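# Close every fume hood door without slamming

## Task

Close every door of the fume hood so its front is fully shut with no opening left; closing a door with a slam counts as failure, and so does the robot toppling or finishing the job leaning.

## Robot and tools

ROBOT. A LinearBot: an omnidirectional base with a column about 1.7 m high. A carriage rides up and down the column (lift_m) and holds two identical six-joint arms, left and right, each ending in a two-finger gripper. Arm bases sit at roughly 0.57 m + lift_m above the floor; some carriage parts hang about 0.15 m lower. A hand reaches up to 0.78 m from its shoulder but only about 0.38 m beneath its arm base. The hand is about 0.16 m long, 0.1 m wide (0.14 m opened); the wrist camera sticks out 0.11 m from the joint 6 axis on one side. Parked arm joints 1-6: 0, 0.05, 0.05, 1.45, 0, 0; with both parked the robot is about 0.85 m wide and 0.65 m long. Cameras: carriage_camera (fixed, facing forward, tilted about 20 degrees down), left_wrist_camera and right_wrist_camera (looking out past the fingertips).

FRAMES. All positions are in metres. Base frame: origin on the floor below the base centre, x forward, y left, z up. The left_hand and right_hand readings are in this frame (the point between the finger pads); quat_wxyz maps base axes to hand axes, hand z along the fingers, fingers opening along hand y. Readings tend to sit above the true hand, more at long reach. base_odometry is in the frame the base had at scene start, built only from wheel rotation (slip counts as travel); heading in rad, left positive, -3.142 to 3.142, and it can drift a degree or two after turns or long strafes.

TOOL move. Optional keys: base, joints, speeds, min_time_s, cameras. base holds exactly one relative command, an offset from where the base last reported itself: translate_m (forward +, -2 to 2 m), strafe_m (left +, -2 to 2 m) or rotate_rad (counter-clockwise +, -6.3 to 6.3 rad). joints is one object covering both arms, keyed by joint name, each value an absolute target: lift_m 0 to 1 m; left_/right_joint1_rad -2.617 to 3.054 (yaw about vertical, 0 forward, + left); joint2_rad 0 to 3.141 (shoulder: 0 upper arm back and level, 1.57 vertical, 3.14 forward level); joint3_rad 0 to 3.141 (elbow, 0 folded, 3.14 straight); joint4_rad -1.57 to 1.57 (wrist pitch, + lifts fingertips); joint5_rad -1.57 to 1.57 (wrist yaw, + turns fingertips right); joint6_rad -2.094 to 2.094 (roll, + clockwise seen from forearm); left_/right_gripper_m 0 to 0.093 m pad gap. speeds caps top speed for this action only: translate_m and strafe_m 0.02-0.5 m/s, rotate_rad 0.05-1.57 rad/s, lift_m 0.08-0.25 m/s (defaults are the maxima). min_time_s (0.1-8 s) sets a minimum duration for every arm and gripper motion in the action; it gives straighter, gentler arm paths. cameras: list of names or ["all"]; omitted means all, [] means none. Unknown keys make a call invalid; out-of-range values get it refused, and then later move, wait and finished_scene calls in that same reply are skipped. No action runs over 15 s; base drives time out at 14 s.

wait: seconds 0 to 10, plus cameras; commands nothing. zoom_image: camera and region [x0, y0, x1, y1] in pixels from the top-left, at most 504 x 504, only for a camera included in the latest images. finished_scene: scene number; irreversible, so call it only when the doors are shut and will stay shut with the robot gone.

RESULTS. move reads "done" or the worst status among motions. base_status/joint_status: done (base: wheels turned the full amount, slip possible), off_target (resting away from target, may still push), contact_stop or time_out (target dropped, holds in place), not_followed (arm targets blocked because arms would nearly touch; the robot may keep retrying), limit_stop_at_motor_heat (resend the target). on_its_own lists uncommanded activity; "held at" gives a target, not a reading. motor_effort is percent of max, + toward higher values, peak of last action in brackets, quite noisy. Joint torques follow joint order, include arm weight, and joints 1-3 wrap at ±28 N m. Images can lag the state slightly. Tolerances for done: lift 0.004, joint1 0.02, joint2 0.105, joint3 0.06, joint4 0.04, joint5 0.025, joint6 0.02, gripper 0.004.

CAUTIONS. Push doors slowly: use low speeds or a long min_time_s so a door closes gently rather than slamming. Arms have no contact stop and keep pressing, then snap to target once free; the base only stops on wheel effort and may bend an arm without noticing. If pinned after a stop, back off about 0.2 m (or undo the turn). Never reverse under a table edge into the column. Tipping risk rises with a high carriage, outstretched or loaded arms, pushing/pulling and abrupt stops; only camera images reveal a lean. Keep the arms from striking or pressing each other; to untangle, resend one arm its current readings with joint 1 swung away, then move the other. Arms held out heat up (MOTOR HOT at 75 °C, arm goes limp at 100 °C for 30-60 s); park them to cool, especially while driving or thinking, since the scene keeps running during your replies. A loose object may now and then be nudged by something.

Each tool is called in YAML: its name, and indented under it one key for each argument.

## Session

move:

Scene clock: 0.00 s.
Joint torques (N m): no reading
base_odometry: x=+0.000 y=+0.000 heading=+0.000
base_status: not commanded
joint_positions: lift_m=+0.300 left_joint1_rad=+0.007 left_joint2_rad=+0.033 left_joint3_rad=+0.045 left_joint4_rad=+1.465 left_joint5_rad=-0.013 left_joint6_rad=+0.036 left_gripper_m=+0.09396 right_joint1_rad=-0.015 right_joint2_rad=+0.052 right_joint3_rad=+0.032 right_joint4_rad=+1.405 right_joint5_rad=-0.031 right_joint6_rad=+0.001 right_gripper_m=+0.09396
joint_status: not commanded
motor_effort: lift_m=+30 drive_wheels=-1
left_hand: x=+0.2420 y=+0.3192 z=+1.3158 quat_wxyz=(+0.999, -0.006, +0.047, +0.022) (m; base frame)
right_hand: x=+0.2666 y=-0.3123 z=+1.3099 quat_wxyz=(+0.996, -0.014, +0.093, -0.005) (m; base frame)
pictures: carriage_camera, left_wrist_camera, right_wrist_camera
Images, in order (width x height): carriage_camera 672x504, left_wrist_camera 672x504, right_wrist_camera 672x504.

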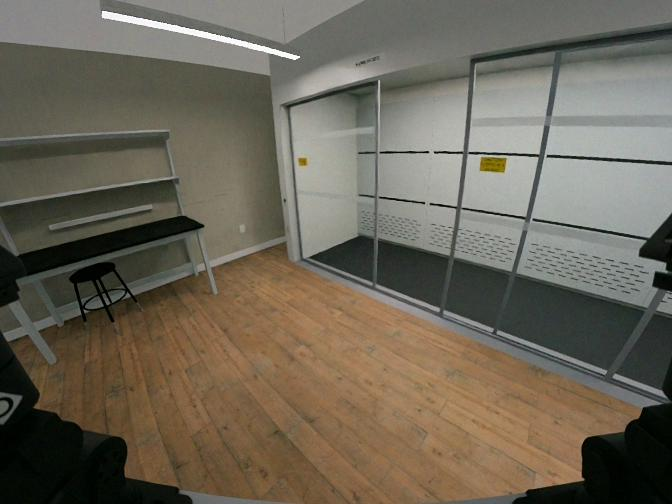

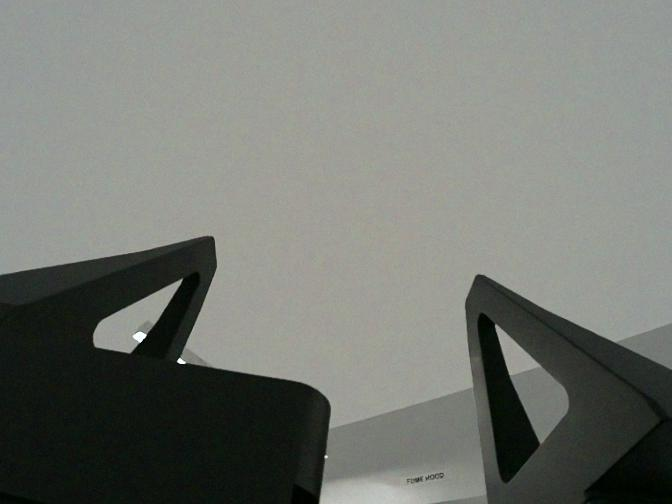

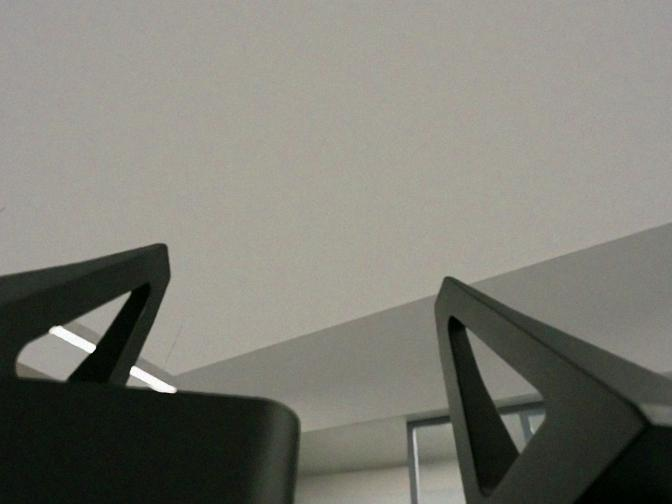

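move:
  base: {"rotate_rad": -0.6}
  speeds: {"rotate_rad": 0.6}
  cameras: ["carriage_camera"]

zoom_image:
  camera: "carriage_camera"
  region: [0, 0, 336, 504]

zoom_image:
  camera: "carriage_camera"
  region: [336, 0, 672, 504]

Scene clock: 2.23 s.
Joint torques (N m): left_arm=[-0.1 3.89 6.76 -0.18 -0.05 0] | right_arm=[-0.05 4 4.67 0.06 -0.02 0.02]
move: done
base_odometry: x=+0.000 y=+0.000 heading=-0.600
base_status: done
joint_positions: lift_m=+0.300 left_joint1_rad=+0.007 left_joint2_rad=+0.033 left_joint3_rad=+0.045 left_joint4_rad=+1.465 left_joint5_rad=-0.013 left_joint6_rad=+0.036 left_gripper_m=+0.09396 right_joint1_rad=-0.015 right_joint2_rad=+0.052 right_joint3_rad=+0.032 right_joint4_rad=+1.405 right_joint5_rad=-0.031 right_joint6_rad=+0.001 right_gripper_m=+0.09396
joint_status: not commanded
motor_effort: lift_m=+29(30) drive_wheels=+1(10)
left_hand: x=+0.2420 y=+0.3192 z=+1.3158 quat_wxyz=(+0.999, -0.006, +0.047, +0.022) (m; base frame)
right_hand: x=+0.2666 y=-0.3123 z=+1.3099 quat_wxyz=(+0.996, -0.014, +0.093, -0.005) (m; base frame)
pictures: carriage_camera
Images, in order (width x height): carriage_camera 672x504.

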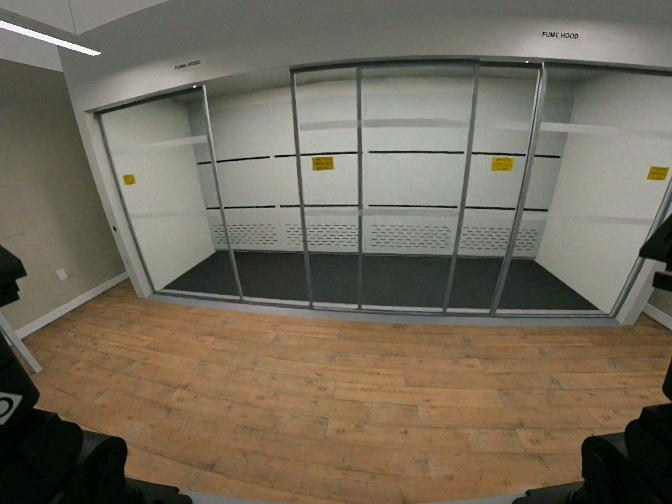

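Scaled by 1.000.

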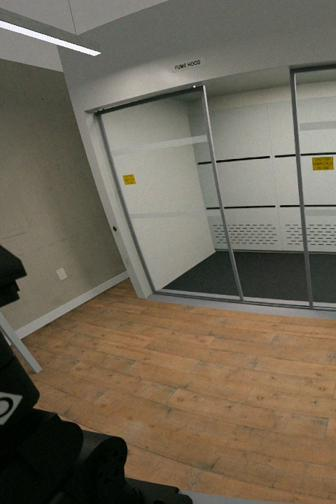

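Scaled by 1.000.

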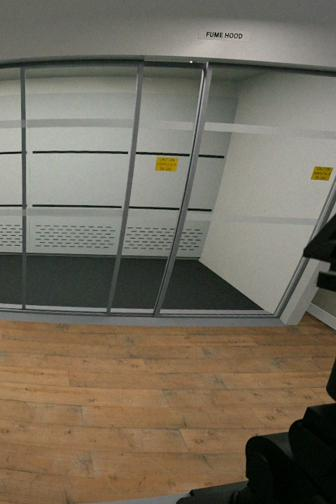

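move:
  base: {"rotate_rad": -0.13}
  speeds: {"rotate_rad": 0.6}
  cameras: ["carriage_camera"]

move:
  base: {"translate_m": 0.6}
  cameras: ["carriage_camera"]

zoom_image:
  camera: "carriage_camera"
  region: [80, 200, 380, 400]

zoom_image:
  camera: "carriage_camera"
  region: [380, 200, 672, 400]

Scene clock: 3.97 s.
Joint torques (N m): left_arm=[-0.16 3.95 6.76 -0.12 -0.01 -0.01] | right_arm=[-0.28 3.99 4.6 0.07 -0.04 -0.03]
move: done
base_odometry: x=+0.000 y=+0.000 heading=-0.729
base_status: done
joint_positions: lift_m=+0.300 left_joint1_rad=+0.007 left_joint2_rad=+0.033 left_joint3_rad=+0.045 left_joint4_rad=+1.465 left_joint5_rad=-0.013 left_joint6_rad=+0.036 left_gripper_m=+0.09396 right_joint1_rad=-0.015 right_joint2_rad=+0.052 right_joint3_rad=+0.032 right_joint4_rad=+1.405 right_joint5_rad=-0.031 right_joint6_rad=+0.001 right_gripper_m=+0.09396
joint_status: not commanded
motor_effort: lift_m=+29(30) drive_wheels=+2(8)
left_hand: x=+0.2420 y=+0.3192 z=+1.3158 quat_wxyz=(+0.999, -0.006, +0.047, +0.022) (m; base frame)
right_hand: x=+0.2666 y=-0.3123 z=+1.3099 quat_wxyz=(+0.996, -0.014, +0.093, -0.005) (m; base frame)
pictures: carriage_camera
Images, in order (width x height): carriage_camera 672x504.

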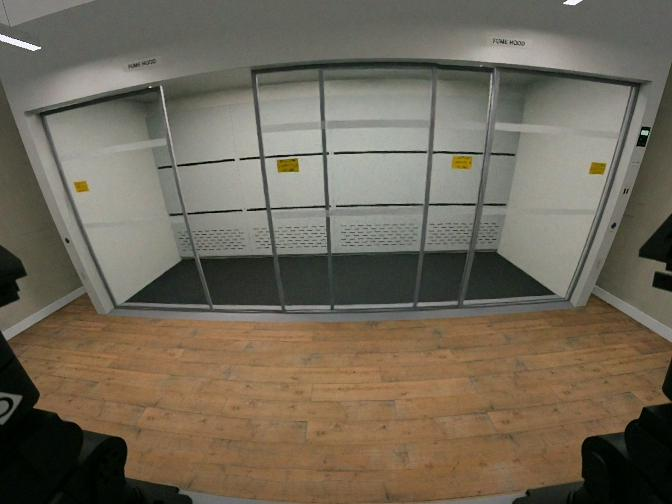

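Scene clock: 7.33 s.
Joint torques (N m): left_arm=[-0.1 3.69 6.54 -0.12 -0.03 0.06] | right_arm=[-0.01 3.99 4.55 0 -0.03 0.03]
move: done
base_odometry: x=+0.447 y=-0.401 heading=-0.730
base_status: done
joint_positions: lift_m=+0.300 left_joint1_rad=+0.007 left_joint2_rad=+0.033 left_joint3_rad=+0.045 left_joint4_rad=+1.465 left_joint5_rad=-0.013 left_joint6_rad=+0.036 left_gripper_m=+0.09396 right_joint1_rad=-0.015 right_joint2_rad=+0.052 right_joint3_rad=+0.032 right_joint4_rad=+1.405 right_joint5_rad=-0.031 right_joint6_rad=+0.001 right_gripper_m=+0.09396
joint_status: not commanded
motor_effort: lift_m=+30(30) drive_wheels=-4(15)
left_hand: x=+0.2420 y=+0.3192 z=+1.3158 quat_wxyz=(+0.999, -0.006, +0.047, +0.022) (m; base frame)
right_hand: x=+0.2666 y=-0.3123 z=+1.3099 quat_wxyz=(+0.996, -0.014, +0.093, -0.005) (m; base frame)
pictures: carriage_camera
Images, in order (width x height): carriage_camera 672x504.

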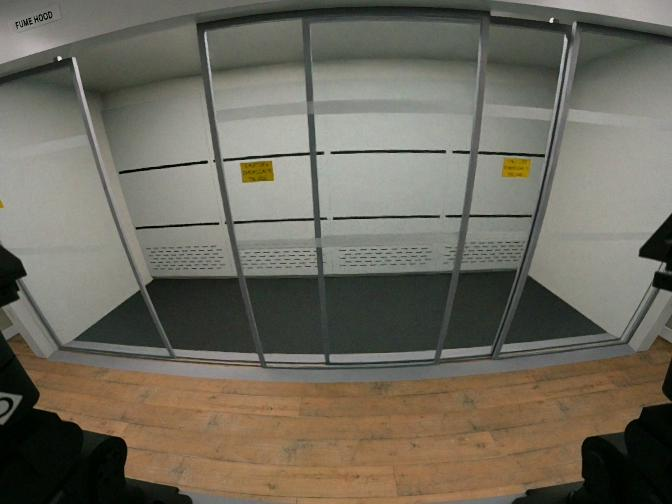

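Scaled by 1.680 from the camera's 672x504 image, which has a finer 960x720 frame.

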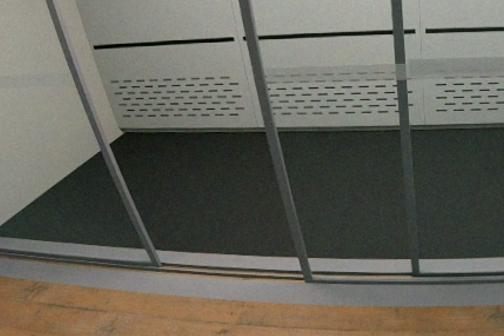

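Scaled by 1.726 from the camera's 672x504 image, which has a finer 960x720 frame.

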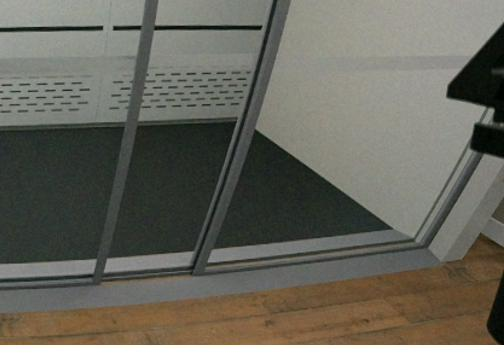

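move:
  joints: {"right_joint1_rad":0,"right_joint2_rad":1.4,"right_joint3_rad":1.4,"right_joint4_rad":0,"right_joint5_rad":0,"right_joint6_rad":0,"right_gripper_m":0,"lift_m":0.2}
  min_time_s: 3
  base: {"strafe_m": -0.42}

Scene clock: 12.00 s.
Joint torques (N m): left_arm=[0.05 3.95 6.68 -0.14 -0.04 0.05] | right_arm=[0.62 -6.12 7.82 1.83 0.07 -0.05]
move: done
base_odometry: x=+0.167 y=-0.714 heading=-0.730
base_status: done
joint_positions: lift_m=+0.200 left_joint1_rad=+0.008 left_joint2_rad=+0.033 left_joint3_rad=+0.045 left_joint4_rad=+1.465 left_joint5_rad=-0.013 left_joint6_rad=+0.036 left_gripper_m=+0.09396 right_joint1_rad=-0.007 right_joint2_rad=+1.390 right_joint3_rad=+1.375 right_joint4_rad=+0.019 right_joint5_rad=-0.013 right_joint6_rad=+0.001 right_gripper_m=+0.00056
joint_status: all done
motor_effort: lift_m=+29(30) drive_wheels=-2(10)
left_hand: x=+0.2421 y=+0.3192 z=+1.2158 quat_wxyz=(+0.999, -0.006, +0.047, +0.022) (m; base frame)
right_hand: x=+0.6829 y=-0.3178 z=+1.2165 quat_wxyz=(+0.709, -0.002, +0.706, +0.003) (m; base frame)
pictures: carriage_camera, left_wrist_camera, right_wrist_camera
Images, in order (width x height): carriage_camera 672x504, left_wrist_camera 672x504, right_wrist_camera 672x504.

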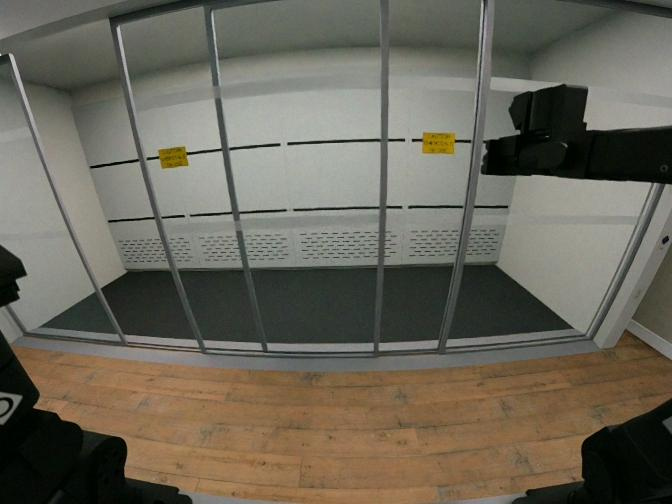

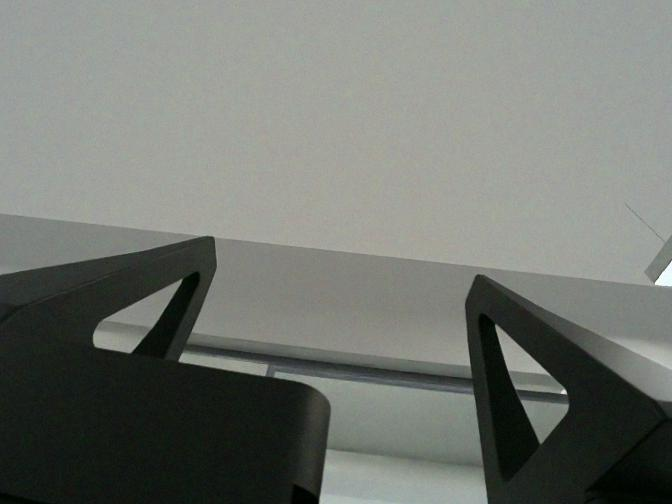

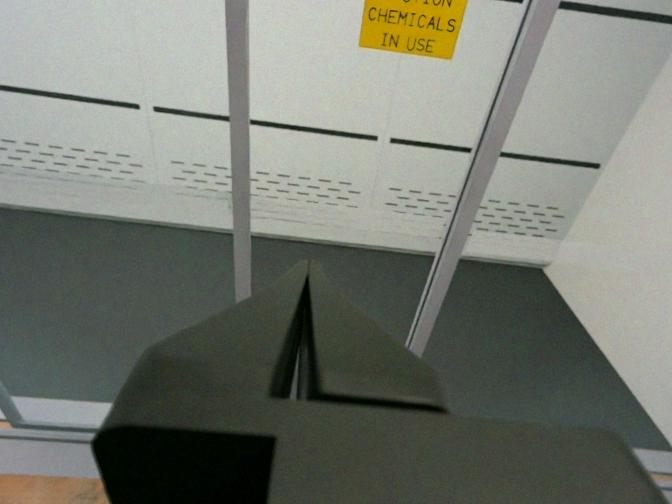

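move:
  base: {"translate_m": 0.4}
  speeds: {"translate_m": 0.25}

zoom_image:
  camera: "carriage_camera"
  region: [330, 20, 600, 220]

Scene clock: 15.20 s.
Joint torques (N m): left_arm=[-0.13 3.92 6.72 -0.07 0.02 0.01] | right_arm=[0.59 -6.65 7.88 1.88 0.09 -0.03]
move: done
base_odometry: x=+0.465 y=-0.981 heading=-0.730
base_status: done
joint_positions: lift_m=+0.200 left_joint1_rad=+0.008 left_joint2_rad=+0.033 left_joint3_rad=+0.045 left_joint4_rad=+1.465 left_joint5_rad=-0.013 left_joint6_rad=+0.036 left_gripper_m=+0.09396 right_joint1_rad=-0.007 right_joint2_rad=+1.393 right_joint3_rad=+1.375 right_joint4_rad=+0.015 right_joint5_rad=-0.012 right_joint6_rad=+0.001 right_gripper_m=+0.00055
joint_status: not commanded
motor_effort: lift_m=+29(29) drive_wheels=-3(10)
left_hand: x=+0.2421 y=+0.3192 z=+1.2158 quat_wxyz=(+0.999, -0.006, +0.047, +0.022) (m; base frame)
right_hand: x=+0.6840 y=-0.3178 z=+1.2140 quat_wxyz=(+0.706, -0.002, +0.708, +0.002) (m; base frame)
pictures: carriage_camera, left_wrist_camera, right_wrist_camera
Images, in order (width x height): carriage_camera 672x504, left_wrist_camera 672x504, right_wrist_camera 672x504.

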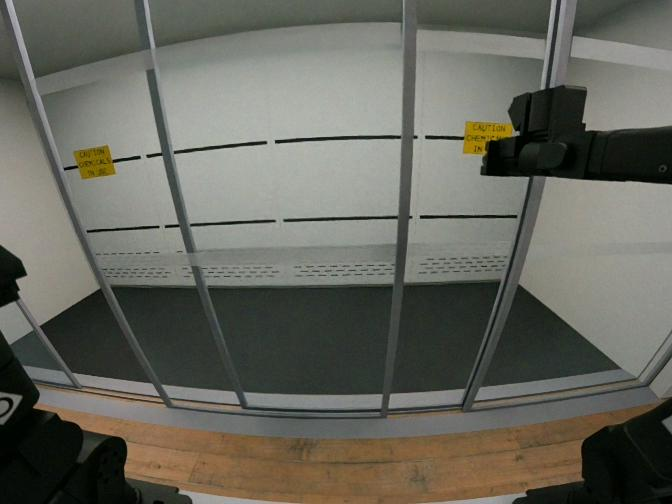

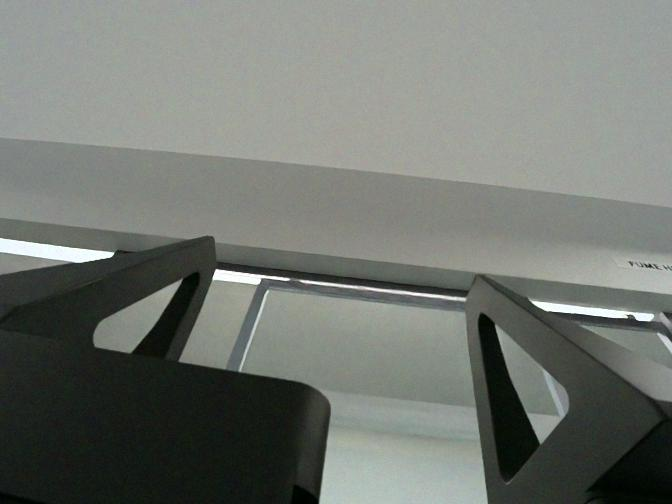

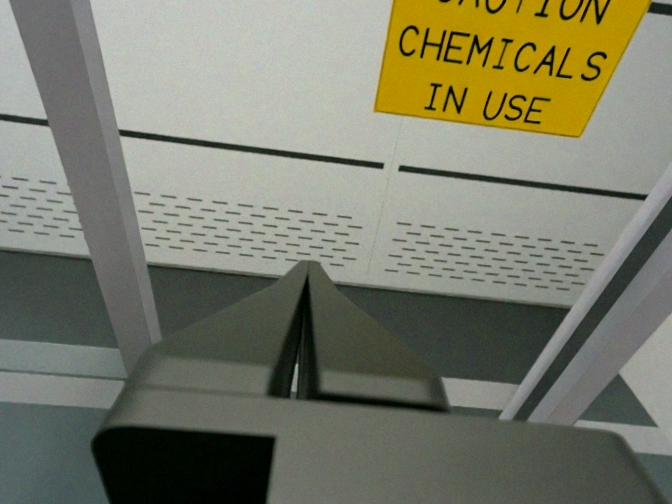

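Scaled by 1.867 from the camera's 672x504 image, which has a finer 960x720 frame.

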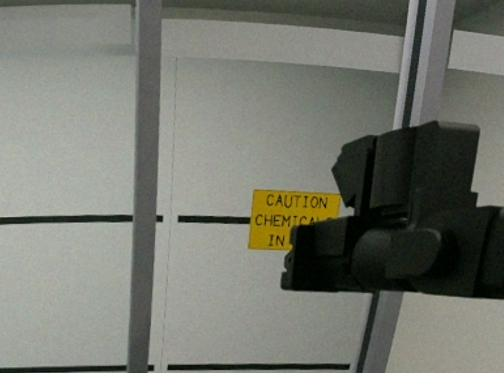

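move:
  base: {"translate_m": 0.2}
  speeds: {"translate_m": 0.15}
  cameras: ["carriage_camera","right_wrist_camera"]

zoom_image:
  camera: "carriage_camera"
  region: [330, 20, 600, 220]

Scene clock: 17.67 s.
Joint torques (N m): left_arm=[-0.13 3.81 6.71 -0.12 -0.07 0.08] | right_arm=[0.5 2.28 7.62 3.34 0.08 -0.04]
move: done
base_odometry: x=+0.614 y=-1.114 heading=-0.731
base_status: done
joint_positions: lift_m=+0.200 left_joint1_rad=+0.008 left_joint2_rad=+0.033 left_joint3_rad=+0.045 left_joint4_rad=+1.465 left_joint5_rad=-0.013 left_joint6_rad=+0.036 left_gripper_m=+0.09396 right_joint1_rad=-0.007 right_joint2_rad=+1.314 right_joint3_rad=+1.377 right_joint4_rad=-0.129 right_joint5_rad=-0.010 right_joint6_rad=+0.001 right_gripper_m=+0.00055
joint_status: not commanded
motor_effort: lift_m=+29(29) drive_wheels=+5(11)
left_hand: x=+0.2422 y=+0.3192 z=+1.2158 quat_wxyz=(+0.999, -0.006, +0.047, +0.022) (m; base frame)
right_hand: x=+0.6578 y=-0.3180 z=+1.2138 quat_wxyz=(+0.683, -0.001, +0.730, +0.002) (m; base frame)
pictures: carriage_camera, right_wrist_camera
Images, in order (width x height): carriage_camera 672x504, right_wrist_camera 672x504.

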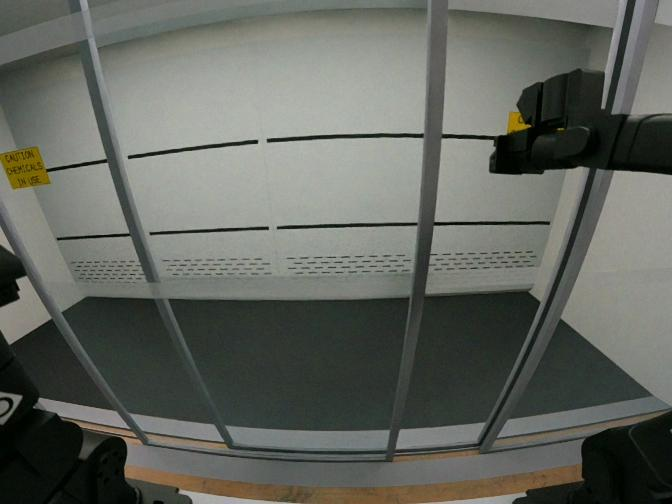

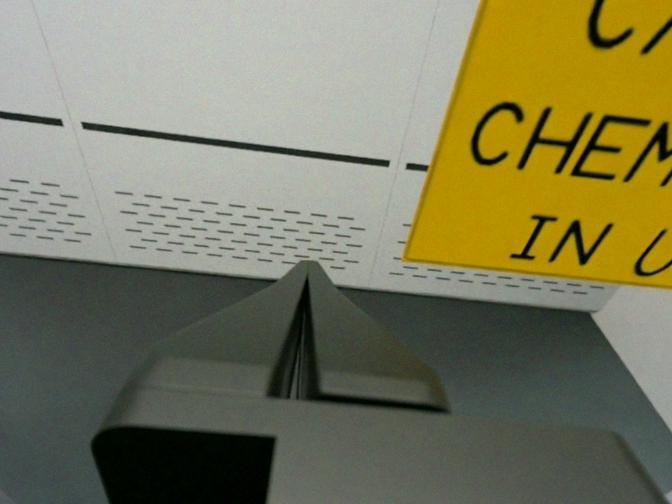

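Scaled by 1.867 from the camera's 672x504 image, which has a finer 960x720 frame.

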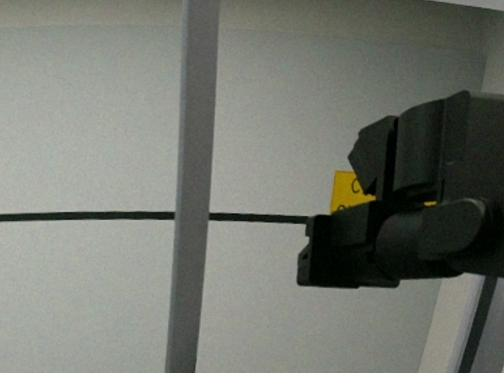

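move:
  base: {"translate_m": -0.035}
  speeds: {"translate_m": 0.1}
  cameras: []

move:
  base: {"strafe_m": 0.15}
  speeds: {"strafe_m": 0.05}
  cameras: ["carriage_camera","right_wrist_camera"]

zoom_image:
  camera: "carriage_camera"
  region: [330, 20, 600, 220]

Scene clock: 19.80 s.
Joint torques (N m): left_arm=[-0.14 3.84 6.58 -0.16 -0.03 0.05] | right_arm=[0.43 -6.45 7.31 2.08 0.07 0]
move: done
base_odometry: x=+0.587 y=-1.091 heading=-0.731
base_status: done
joint_positions: lift_m=+0.200 left_joint1_rad=+0.008 left_joint2_rad=+0.033 left_joint3_rad=+0.045 left_joint4_rad=+1.464 left_joint5_rad=-0.013 left_joint6_rad=+0.036 left_gripper_m=+0.09396 right_joint1_rad=-0.007 right_joint2_rad=+1.393 right_joint3_rad=+1.383 right_joint4_rad=-0.010 right_joint5_rad=-0.010 right_joint6_rad=+0.001 right_gripper_m=+0.00055
joint_status: not commanded
motor_effort: lift_m=+29(29) drive_wheels=-1(8)
left_hand: x=+0.2423 y=+0.3192 z=+1.2158 quat_wxyz=(+0.999, -0.006, +0.047, +0.022) (m; base frame)
right_hand: x=+0.6833 y=-0.3181 z=+1.2121 quat_wxyz=(+0.700, -0.001, +0.714, +0.002) (m; base frame)
pictures: none
No camera images: "cameras" was empty.

Scene clock: 23.30 s.
Joint torques (N m): left_arm=[-0.18 3.95 6.89 -0.13 -0.03 0.02] | right_arm=[2.63 -6.52 7.23 2.14 -1.08 -0.04]
move: done
base_odometry: x=+0.688 y=-0.979 heading=-0.731
base_status: done
joint_positions: lift_m=+0.200 left_joint1_rad=+0.008 left_joint2_rad=+0.033 left_joint3_rad=+0.045 left_joint4_rad=+1.464 left_joint5_rad=-0.013 left_joint6_rad=+0.036 left_gripper_m=+0.09396 right_joint1_rad=-0.028 right_joint2_rad=+1.393 right_joint3_rad=+1.383 right_joint4_rad=-0.008 right_joint5_rad=+0.094 right_joint6_rad=+0.004 right_gripper_m=+0.00054
joint_status: not commanded
motor_effort: lift_m=+29(29) drive_wheels=+0(6)
left_hand: x=+0.2423 y=+0.3192 z=+1.2158 quat_wxyz=(+0.999, -0.006, +0.047, +0.022) (m; base frame)
right_hand: x=+0.6819 y=-0.3457 z=+1.2125 quat_wxyz=(+0.700, +0.044, +0.712, -0.042) (m; base frame)
pictures: carriage_camera, right_wrist_camera
Images, in order (width x height): carriage_camera 672x504, right_wrist_camera 672x504.

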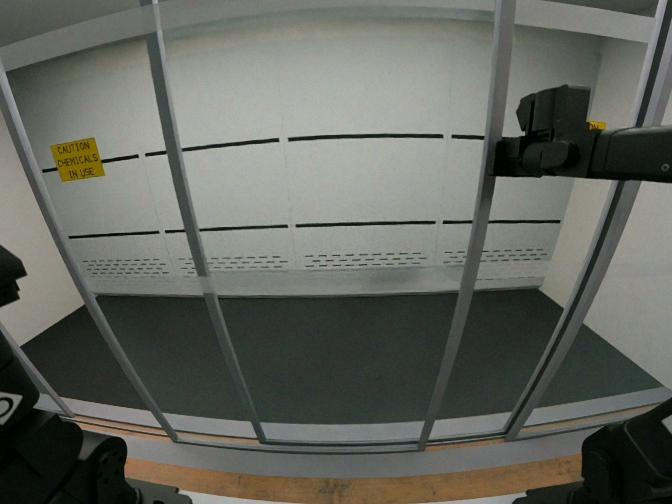

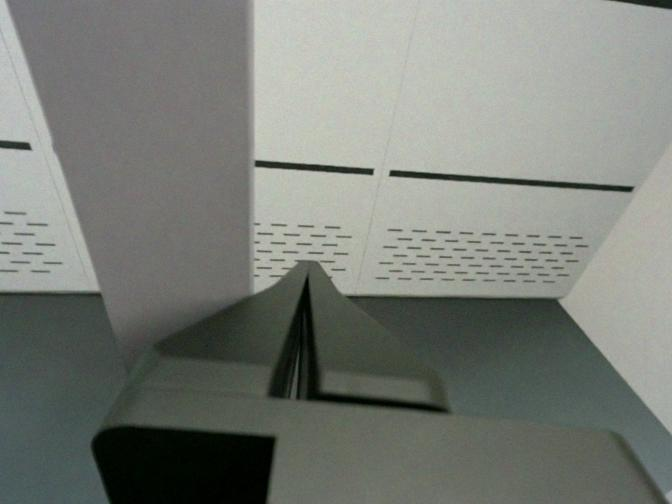

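Scaled by 1.867 from the camera's 672x504 image, which has a finer 960x720 frame.

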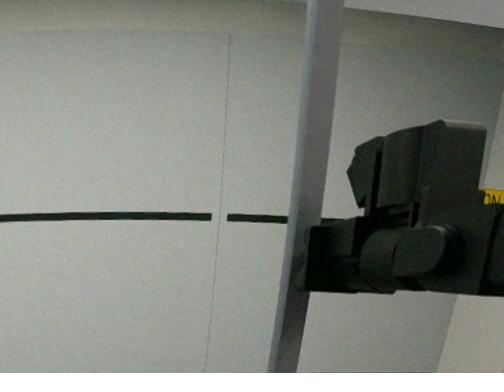

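move:
  base: {"strafe_m": 0.12}
  speeds: {"strafe_m": 0.05}
  cameras: ["carriage_camera"]

Scene clock: 26.27 s.
Joint torques (N m): left_arm=[-0.25 3.92 6.83 -0.14 -0.01 -0.02] | right_arm=[11.12 -5.63 7.28 2.07 -4.85 -0.21]
move: done
base_odometry: x=+0.768 y=-0.890 heading=-0.732
base_status: done
joint_positions: lift_m=+0.200 left_joint1_rad=+0.007 left_joint2_rad=+0.033 left_joint3_rad=+0.045 left_joint4_rad=+1.464 left_joint5_rad=-0.013 left_joint6_rad=+0.036 left_gripper_m=+0.09396 right_joint1_rad=-0.114 right_joint2_rad=+1.386 right_joint3_rad=+1.383 right_joint4_rad=-0.013 right_joint5_rad=+0.465 right_joint6_rad=+0.018 right_gripper_m=+0.00052
joint_status: not commanded
motor_effort: lift_m=+29(29) drive_wheels=+3(11)
left_hand: x=+0.2423 y=+0.3192 z=+1.2158 quat_wxyz=(+0.999, -0.006, +0.047, +0.022) (m; base frame)
right_hand: x=+0.6513 y=-0.4439 z=+1.2143 quat_wxyz=(+0.674, +0.207, +0.682, -0.197) (m; base frame)
pictures: carriage_camera
Images, in order (width x height): carriage_camera 672x504.

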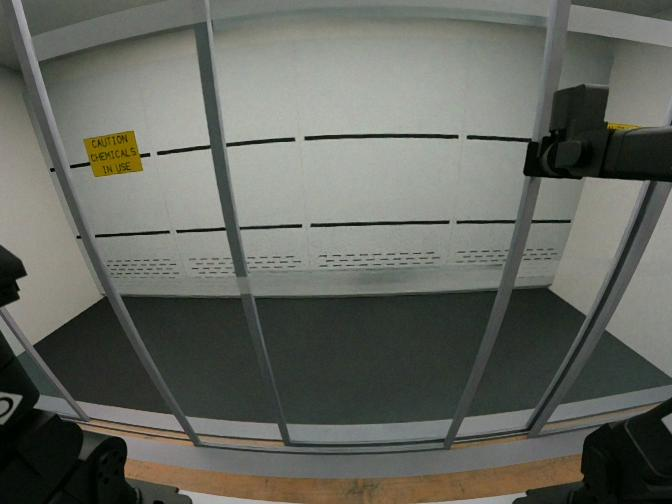

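move:
  base: {"strafe_m": -0.16}
  speeds: {"strafe_m": 0.08}
  cameras: []

move:
  base: {"translate_m": -0.08}
  speeds: {"translate_m": 0.15}
  cameras: []

move:
  base: {"strafe_m": -0.4}
  speeds: {"strafe_m": 0.2}
  joints: {"right_joint1_rad":0.5,"right_joint5_rad":-0.35}
  min_time_s: 2
  cameras: ["carriage_camera","right_wrist_camera"]

Scene clock: 30.23 s.
Joint torques (N m): left_arm=[-0.35 3.77 6.83 -0.12 -0.04 0.01] | right_arm=[0.49 -6.27 7.39 2.06 -0.22 -0.11]
move: done
base_odometry: x=+0.661 y=-1.009 heading=-0.732
base_status: done
joint_positions: lift_m=+0.200 left_joint1_rad=+0.007 left_joint2_rad=+0.033 left_joint3_rad=+0.045 left_joint4_rad=+1.464 left_joint5_rad=-0.013 left_joint6_rad=+0.036 left_gripper_m=+0.09396 right_joint1_rad=-0.006 right_joint2_rad=+1.390 right_joint3_rad=+1.383 right_joint4_rad=-0.006 right_joint5_rad=+0.013 right_joint6_rad=+0.010 right_gripper_m=+0.00053
joint_status: not commanded
motor_effort: lift_m=+29(29) drive_wheels=+3(10)
left_hand: x=+0.2423 y=+0.3192 z=+1.2158 quat_wxyz=(+0.999, -0.006, +0.047, +0.022) (m; base frame)
right_hand: x=+0.6826 y=-0.3218 z=+1.2140 quat_wxyz=(+0.702, +0.010, +0.712, -0.003) (m; base frame)
pictures: none
No camera images: "cameras" was empty.

Scene clock: 31.77 s.
Joint torques (N m): left_arm=[0.02 4.01 6.83 -0.11 -0.03 0.09] | right_arm=[0.46 -6.84 7.28 2.03 -0.17 -0.12]
move: done
base_odometry: x=+0.602 y=-0.956 heading=-0.732
base_status: done
joint_positions: lift_m=+0.200 left_joint1_rad=+0.007 left_joint2_rad=+0.033 left_joint3_rad=+0.045 left_joint4_rad=+1.464 left_joint5_rad=-0.013 left_joint6_rad=+0.036 left_gripper_m=+0.09396 right_joint1_rad=-0.006 right_joint2_rad=+1.394 right_joint3_rad=+1.383 right_joint4_rad=-0.004 right_joint5_rad=+0.013 right_joint6_rad=+0.010 right_gripper_m=+0.00053
joint_status: not commanded
motor_effort: lift_m=+29(29) drive_wheels=+1(9)
left_hand: x=+0.2423 y=+0.3192 z=+1.2158 quat_wxyz=(+0.999, -0.006, +0.047, +0.022) (m; base frame)
right_hand: x=+0.6836 y=-0.3217 z=+1.2130 quat_wxyz=(+0.702, +0.010, +0.712, -0.003) (m; base frame)
pictures: none
No camera images: "cameras" was empty.

Scene clock: 34.97 s.
Joint torques (N m): left_arm=[0.01 4 6.61 -0.12 -0.02 -0.01] | right_arm=[0.44 -6.78 7.19 1.98 -0.21 -0.12]
move: done
base_odometry: x=+0.334 y=-1.253 heading=-0.732
base_status: done
joint_positions: lift_m=+0.200 left_joint1_rad=+0.008 left_joint2_rad=+0.033 left_joint3_rad=+0.045 left_joint4_rad=+1.464 left_joint5_rad=-0.013 left_joint6_rad=+0.036 left_gripper_m=+0.09396 right_joint1_rad=+0.494 right_joint2_rad=+1.394 right_joint3_rad=+1.383 right_joint4_rad=-0.004 right_joint5_rad=-0.337 right_joint6_rad=+0.010 right_gripper_m=+0.00053
joint_status: all done
motor_effort: lift_m=+29(29) drive_wheels=-2(9)
left_hand: x=+0.2423 y=+0.3192 z=+1.2158 quat_wxyz=(+0.999, -0.006, +0.047, +0.022) (m; base frame)
right_hand: x=+0.5926 y=-0.0509 z=+1.2131 quat_wxyz=(+0.640, -0.283, +0.654, +0.288) (m; base frame)
pictures: carriage_camera, right_wrist_camera
Images, in order (width x height): carriage_camera 672x504, right_wrist_camera 672x504.

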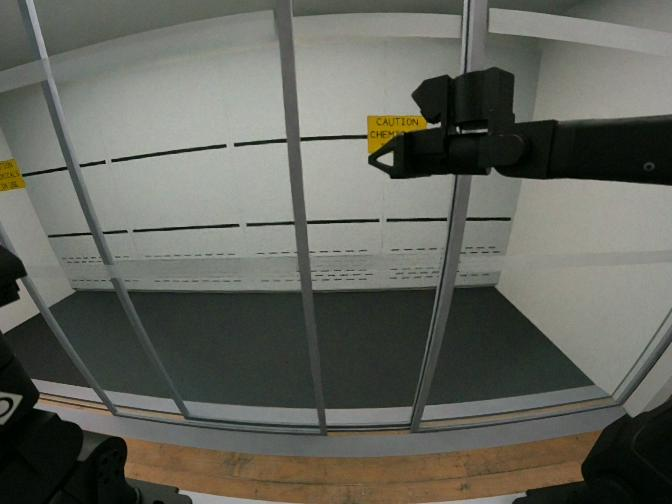

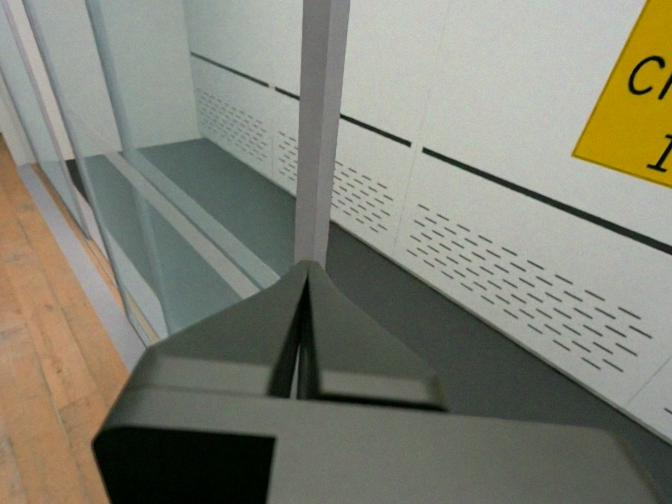

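move:
  base: {"translate_m": 0.165}
  speeds: {"translate_m": 0.12}
  cameras: ["carriage_camera","right_wrist_camera"]

Scene clock: 37.40 s.
Joint torques (N m): left_arm=[-0.13 4.03 6.86 -0.13 -0.02 0.03] | right_arm=[0.4 -6.68 7.3 2.03 -0.21 -0.1]
move: done
base_odometry: x=+0.457 y=-1.364 heading=-0.733
base_status: done
joint_positions: lift_m=+0.200 left_joint1_rad=+0.008 left_joint2_rad=+0.033 left_joint3_rad=+0.045 left_joint4_rad=+1.464 left_joint5_rad=-0.013 left_joint6_rad=+0.036 left_gripper_m=+0.09396 right_joint1_rad=+0.494 right_joint2_rad=+1.394 right_joint3_rad=+1.383 right_joint4_rad=-0.003 right_joint5_rad=-0.339 right_joint6_rad=+0.010 right_gripper_m=+0.00053
joint_status: not commanded
motor_effort: lift_m=+29(29) drive_wheels=-3(8)
left_hand: x=+0.2423 y=+0.3192 z=+1.2158 quat_wxyz=(+0.999, -0.006, +0.047, +0.022) (m; base frame)
right_hand: x=+0.5925 y=-0.0507 z=+1.2131 quat_wxyz=(+0.640, -0.283, +0.653, +0.289) (m; base frame)
pictures: carriage_camera, right_wrist_camera
Images, in order (width x height): carriage_camera 672x504, right_wrist_camera 672x504.

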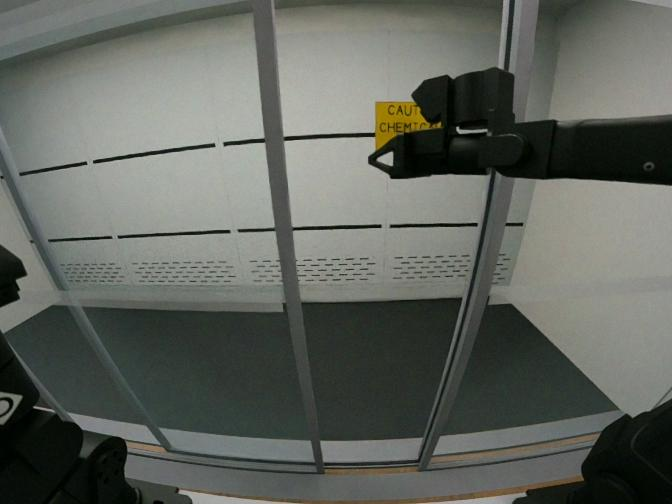

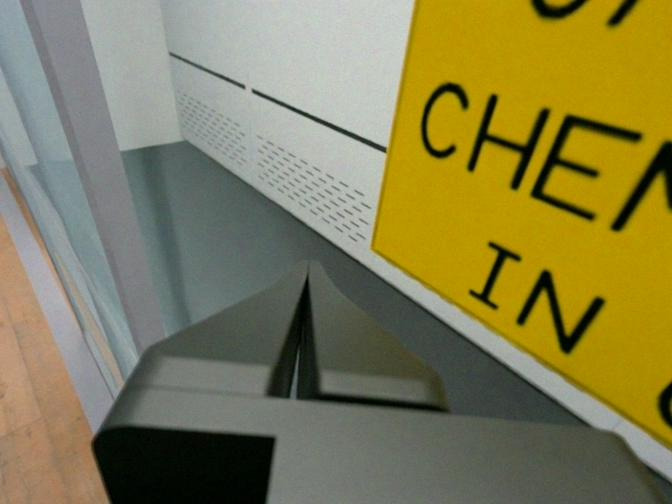

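move:
  base: {"strafe_m": 0.16}
  speeds: {"strafe_m": 0.06}
  cameras: ["right_wrist_camera"]

move:
  base: {"strafe_m": 0.08}
  speeds: {"strafe_m": 0.04}
  cameras: ["carriage_camera","right_wrist_camera"]

Scene clock: 41.63 s.
Joint torques (N m): left_arm=[0.01 3.82 6.69 -0.13 0.01 0.03] | right_arm=[0.43 -6.69 7.36 2.02 -0.19 -0.08]
move: done
base_odometry: x=+0.564 y=-1.245 heading=-0.733
base_status: done
joint_positions: lift_m=+0.200 left_joint1_rad=+0.008 left_joint2_rad=+0.033 left_joint3_rad=+0.045 left_joint4_rad=+1.464 left_joint5_rad=-0.013 left_joint6_rad=+0.036 left_gripper_m=+0.09396 right_joint1_rad=+0.494 right_joint2_rad=+1.394 right_joint3_rad=+1.383 right_joint4_rad=-0.003 right_joint5_rad=-0.335 right_joint6_rad=+0.009 right_gripper_m=+0.00053
joint_status: not commanded
motor_effort: lift_m=+29(29) drive_wheels=+0(8)
left_hand: x=+0.2423 y=+0.3192 z=+1.2158 quat_wxyz=(+0.999, -0.006, +0.047, +0.022) (m; base frame)
right_hand: x=+0.5930 y=-0.0511 z=+1.2131 quat_wxyz=(+0.641, -0.282, +0.654, +0.287) (m; base frame)
pictures: right_wrist_camera
Images, in order (width x height): right_wrist_camera 672x504.

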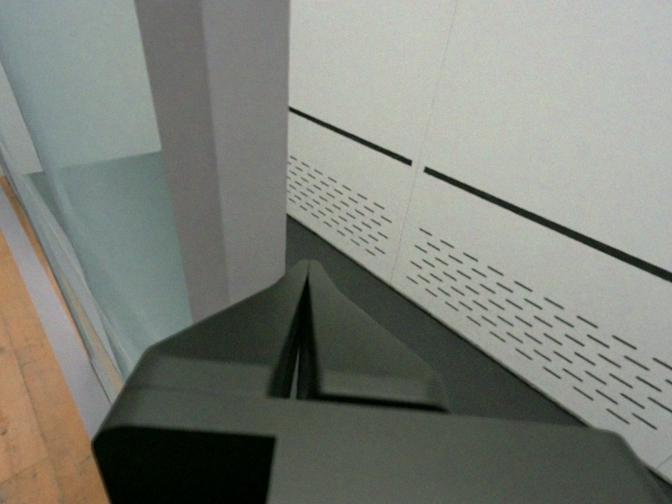

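Scene clock: 44.17 s.
Joint torques (N m): left_arm=[-0.03 3.78 6.53 -0.12 -0.05 0.06] | right_arm=[7.31 3.56 7.31 3.77 -2.35 -0.08]
move: done
base_odometry: x=+0.617 y=-1.186 heading=-0.733
base_status: done
joint_positions: lift_m=+0.200 left_joint1_rad=+0.007 left_joint2_rad=+0.033 left_joint3_rad=+0.045 left_joint4_rad=+1.464 left_joint5_rad=-0.013 left_joint6_rad=+0.036 left_gripper_m=+0.09396 right_joint1_rad=+0.425 right_joint2_rad=+1.302 right_joint3_rad=+1.383 right_joint4_rad=-0.175 right_joint5_rad=-0.124 right_joint6_rad=+0.004 right_gripper_m=+0.00050
joint_status: not commanded
motor_effort: lift_m=+29(29) drive_wheels=+4(11)
left_hand: x=+0.2423 y=+0.3192 z=+1.2158 quat_wxyz=(+0.999, -0.006, +0.047, +0.022) (m; base frame)
right_hand: x=+0.6043 y=-0.1190 z=+1.2102 quat_wxyz=(+0.646, -0.195, +0.713, +0.188) (m; base frame)
pictures: carriage_camera, right_wrist_camera
Images, in order (width x height): carriage_camera 672x504, right_wrist_camera 672x504.

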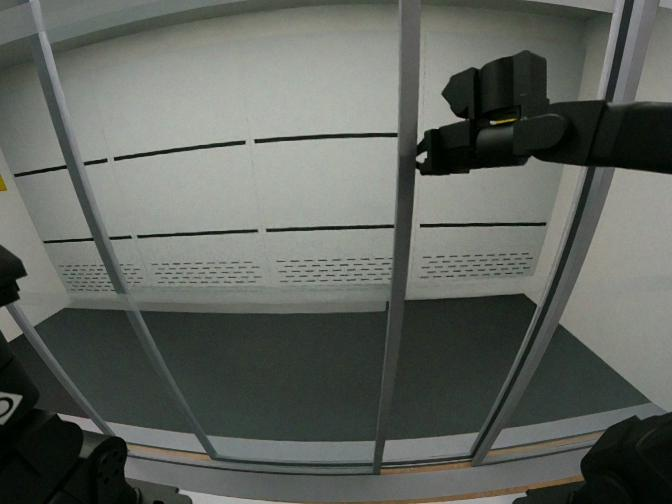

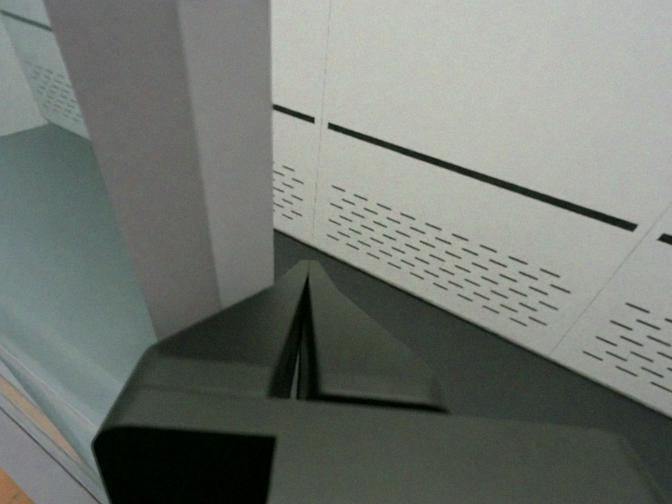

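move:
  base: {"strafe_m": -0.12}
  speeds: {"strafe_m": 0.08}
  cameras: []

move:
  base: {"translate_m": -0.06}
  speeds: {"translate_m": 0.15}
  cameras: []

move:
  base: {"strafe_m": -0.12}
  speeds: {"strafe_m": 0.2}
  joints: {"right_joint1_rad":0.4,"right_joint5_rad":-1.0,"right_gripper_m":0.093,"right_joint2_rad":1.4,"right_joint3_rad":1.4,"right_joint4_rad":0}
  min_time_s: 2
  cameras: ["carriage_camera","right_wrist_camera"]

Scene clock: 47.30 s.
Joint torques (N m): left_arm=[0.1 3.75 6.79 -0.09 -0.01 0.06] | right_arm=[0.27 -6.34 7.2 2.04 -0.2 -0.01]
move: done
base_odometry: x=+0.537 y=-1.275 heading=-0.733
base_status: done
joint_positions: lift_m=+0.200 left_joint1_rad=+0.007 left_joint2_rad=+0.033 left_joint3_rad=+0.045 left_joint4_rad=+1.464 left_joint5_rad=-0.013 left_joint6_rad=+0.036 left_gripper_m=+0.09396 right_joint1_rad=+0.495 right_joint2_rad=+1.392 right_joint3_rad=+1.383 right_joint4_rad=-0.009 right_joint5_rad=-0.338 right_joint6_rad=+0.000 right_gripper_m=+0.00051
joint_status: not commanded
motor_effort: lift_m=+29(29) drive_wheels=-5(11)
left_hand: x=+0.2423 y=+0.3192 z=+1.2158 quat_wxyz=(+0.999, -0.006, +0.047, +0.022) (m; base frame)
right_hand: x=+0.5918 y=-0.0509 z=+1.2127 quat_wxyz=(+0.640, -0.286, +0.653, +0.285) (m; base frame)
pictures: none
No camera images: "cameras" was empty.

Scene clock: 48.57 s.
Joint torques (N m): left_arm=[-0.1 4 6.67 -0.15 -0.04 0.04] | right_arm=[0.5 -6.46 7.36 2.02 -0.17 -0.01]
move: done
base_odometry: x=+0.493 y=-1.235 heading=-0.733
base_status: done
joint_positions: lift_m=+0.200 left_joint1_rad=+0.007 left_joint2_rad=+0.033 left_joint3_rad=+0.045 left_joint4_rad=+1.464 left_joint5_rad=-0.013 left_joint6_rad=+0.036 left_gripper_m=+0.09396 right_joint1_rad=+0.495 right_joint2_rad=+1.394 right_joint3_rad=+1.383 right_joint4_rad=-0.006 right_joint5_rad=-0.339 right_joint6_rad=+0.000 right_gripper_m=+0.00051
joint_status: not commanded
motor_effort: lift_m=+29(29) drive_wheels=+3(9)
left_hand: x=+0.2423 y=+0.3192 z=+1.2158 quat_wxyz=(+0.999, -0.006, +0.047, +0.022) (m; base frame)
right_hand: x=+0.5923 y=-0.0504 z=+1.2124 quat_wxyz=(+0.640, -0.287, +0.653, +0.286) (m; base frame)
pictures: none
No camera images: "cameras" was empty.

Scene clock: 50.87 s.
Joint torques (N m): left_arm=[-0.24 3.71 6.8 -0.11 0.02 0.01] | right_arm=[-0.8 -6.38 7.16 1.73 -0.2 0.02]
move: done
base_odometry: x=+0.412 y=-1.324 heading=-0.733
base_status: done
joint_positions: lift_m=+0.200 left_joint1_rad=+0.007 left_joint2_rad=+0.033 left_joint3_rad=+0.045 left_joint4_rad=+1.464 left_joint5_rad=-0.012 left_joint6_rad=+0.036 left_gripper_m=+0.09396 right_joint1_rad=+0.407 right_joint2_rad=+1.394 right_joint3_rad=+1.383 right_joint4_rad=-0.006 right_joint5_rad=-0.985 right_joint6_rad=+0.000 right_gripper_m=+0.09292
joint_status: all done
motor_effort: lift_m=+29(29) drive_wheels=-2(10)
left_hand: x=+0.2423 y=+0.3191 z=+1.2158 quat_wxyz=(+0.999, -0.005, +0.047, +0.022) (m; base frame)
right_hand: x=+0.5185 y=-0.0316 z=+1.2136 quat_wxyz=(+0.537, -0.452, +0.548, +0.455) (m; base frame)
pictures: carriage_camera, right_wrist_camera
Images, in order (width x height): carriage_camera 672x504, right_wrist_camera 672x504.

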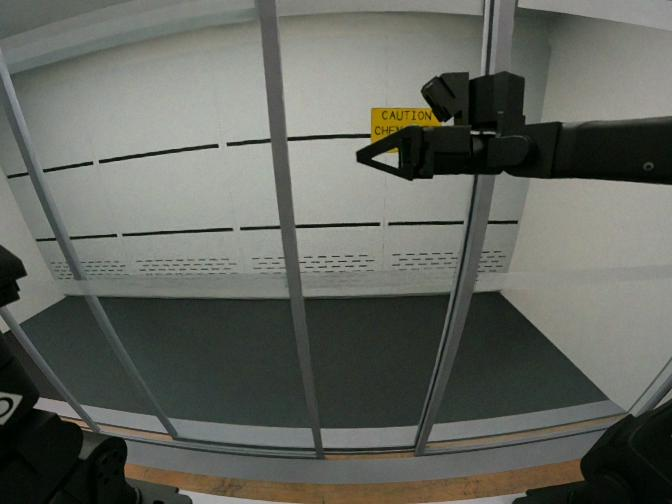

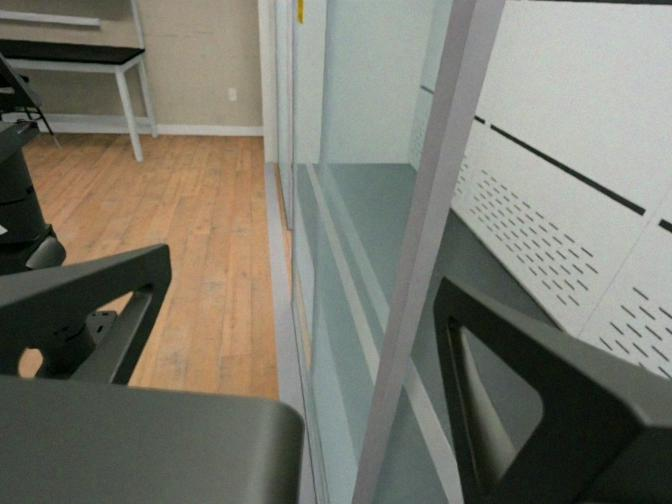

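move:
  base: {"translate_m": 0.09}
  speeds: {"translate_m": 0.1}
  cameras: ["carriage_camera","right_wrist_camera"]

Scene clock: 52.77 s.
Joint torques (N m): left_arm=[-0.23 3.99 6.72 -0.13 -0.03 0.04] | right_arm=[-0.84 -6.34 7.19 1.72 -0.19 -0.03]
move: done
base_odometry: x=+0.479 y=-1.384 heading=-0.734
base_status: done
joint_positions: lift_m=+0.200 left_joint1_rad=+0.007 left_joint2_rad=+0.033 left_joint3_rad=+0.045 left_joint4_rad=+1.464 left_joint5_rad=-0.012 left_joint6_rad=+0.036 left_gripper_m=+0.09396 right_joint1_rad=+0.407 right_joint2_rad=+1.394 right_joint3_rad=+1.383 right_joint4_rad=-0.005 right_joint5_rad=-0.990 right_joint6_rad=+0.000 right_gripper_m=+0.09292
joint_status: not commanded
motor_effort: lift_m=+29(29) drive_wheels=-2(7)
left_hand: x=+0.2422 y=+0.3191 z=+1.2158 quat_wxyz=(+0.999, -0.005, +0.047, +0.022) (m; base frame)
right_hand: x=+0.5178 y=-0.0315 z=+1.2137 quat_wxyz=(+0.536, -0.453, +0.547, +0.456) (m; base frame)
pictures: carriage_camera, right_wrist_camera
Images, in order (width x height): carriage_camera 672x504, right_wrist_camera 672x504.

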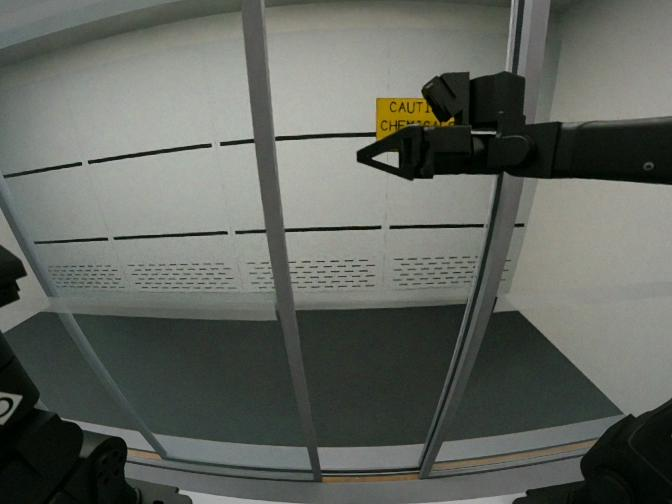

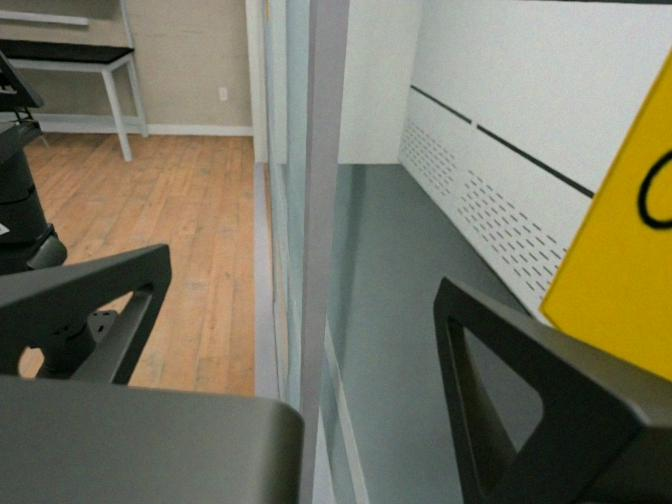

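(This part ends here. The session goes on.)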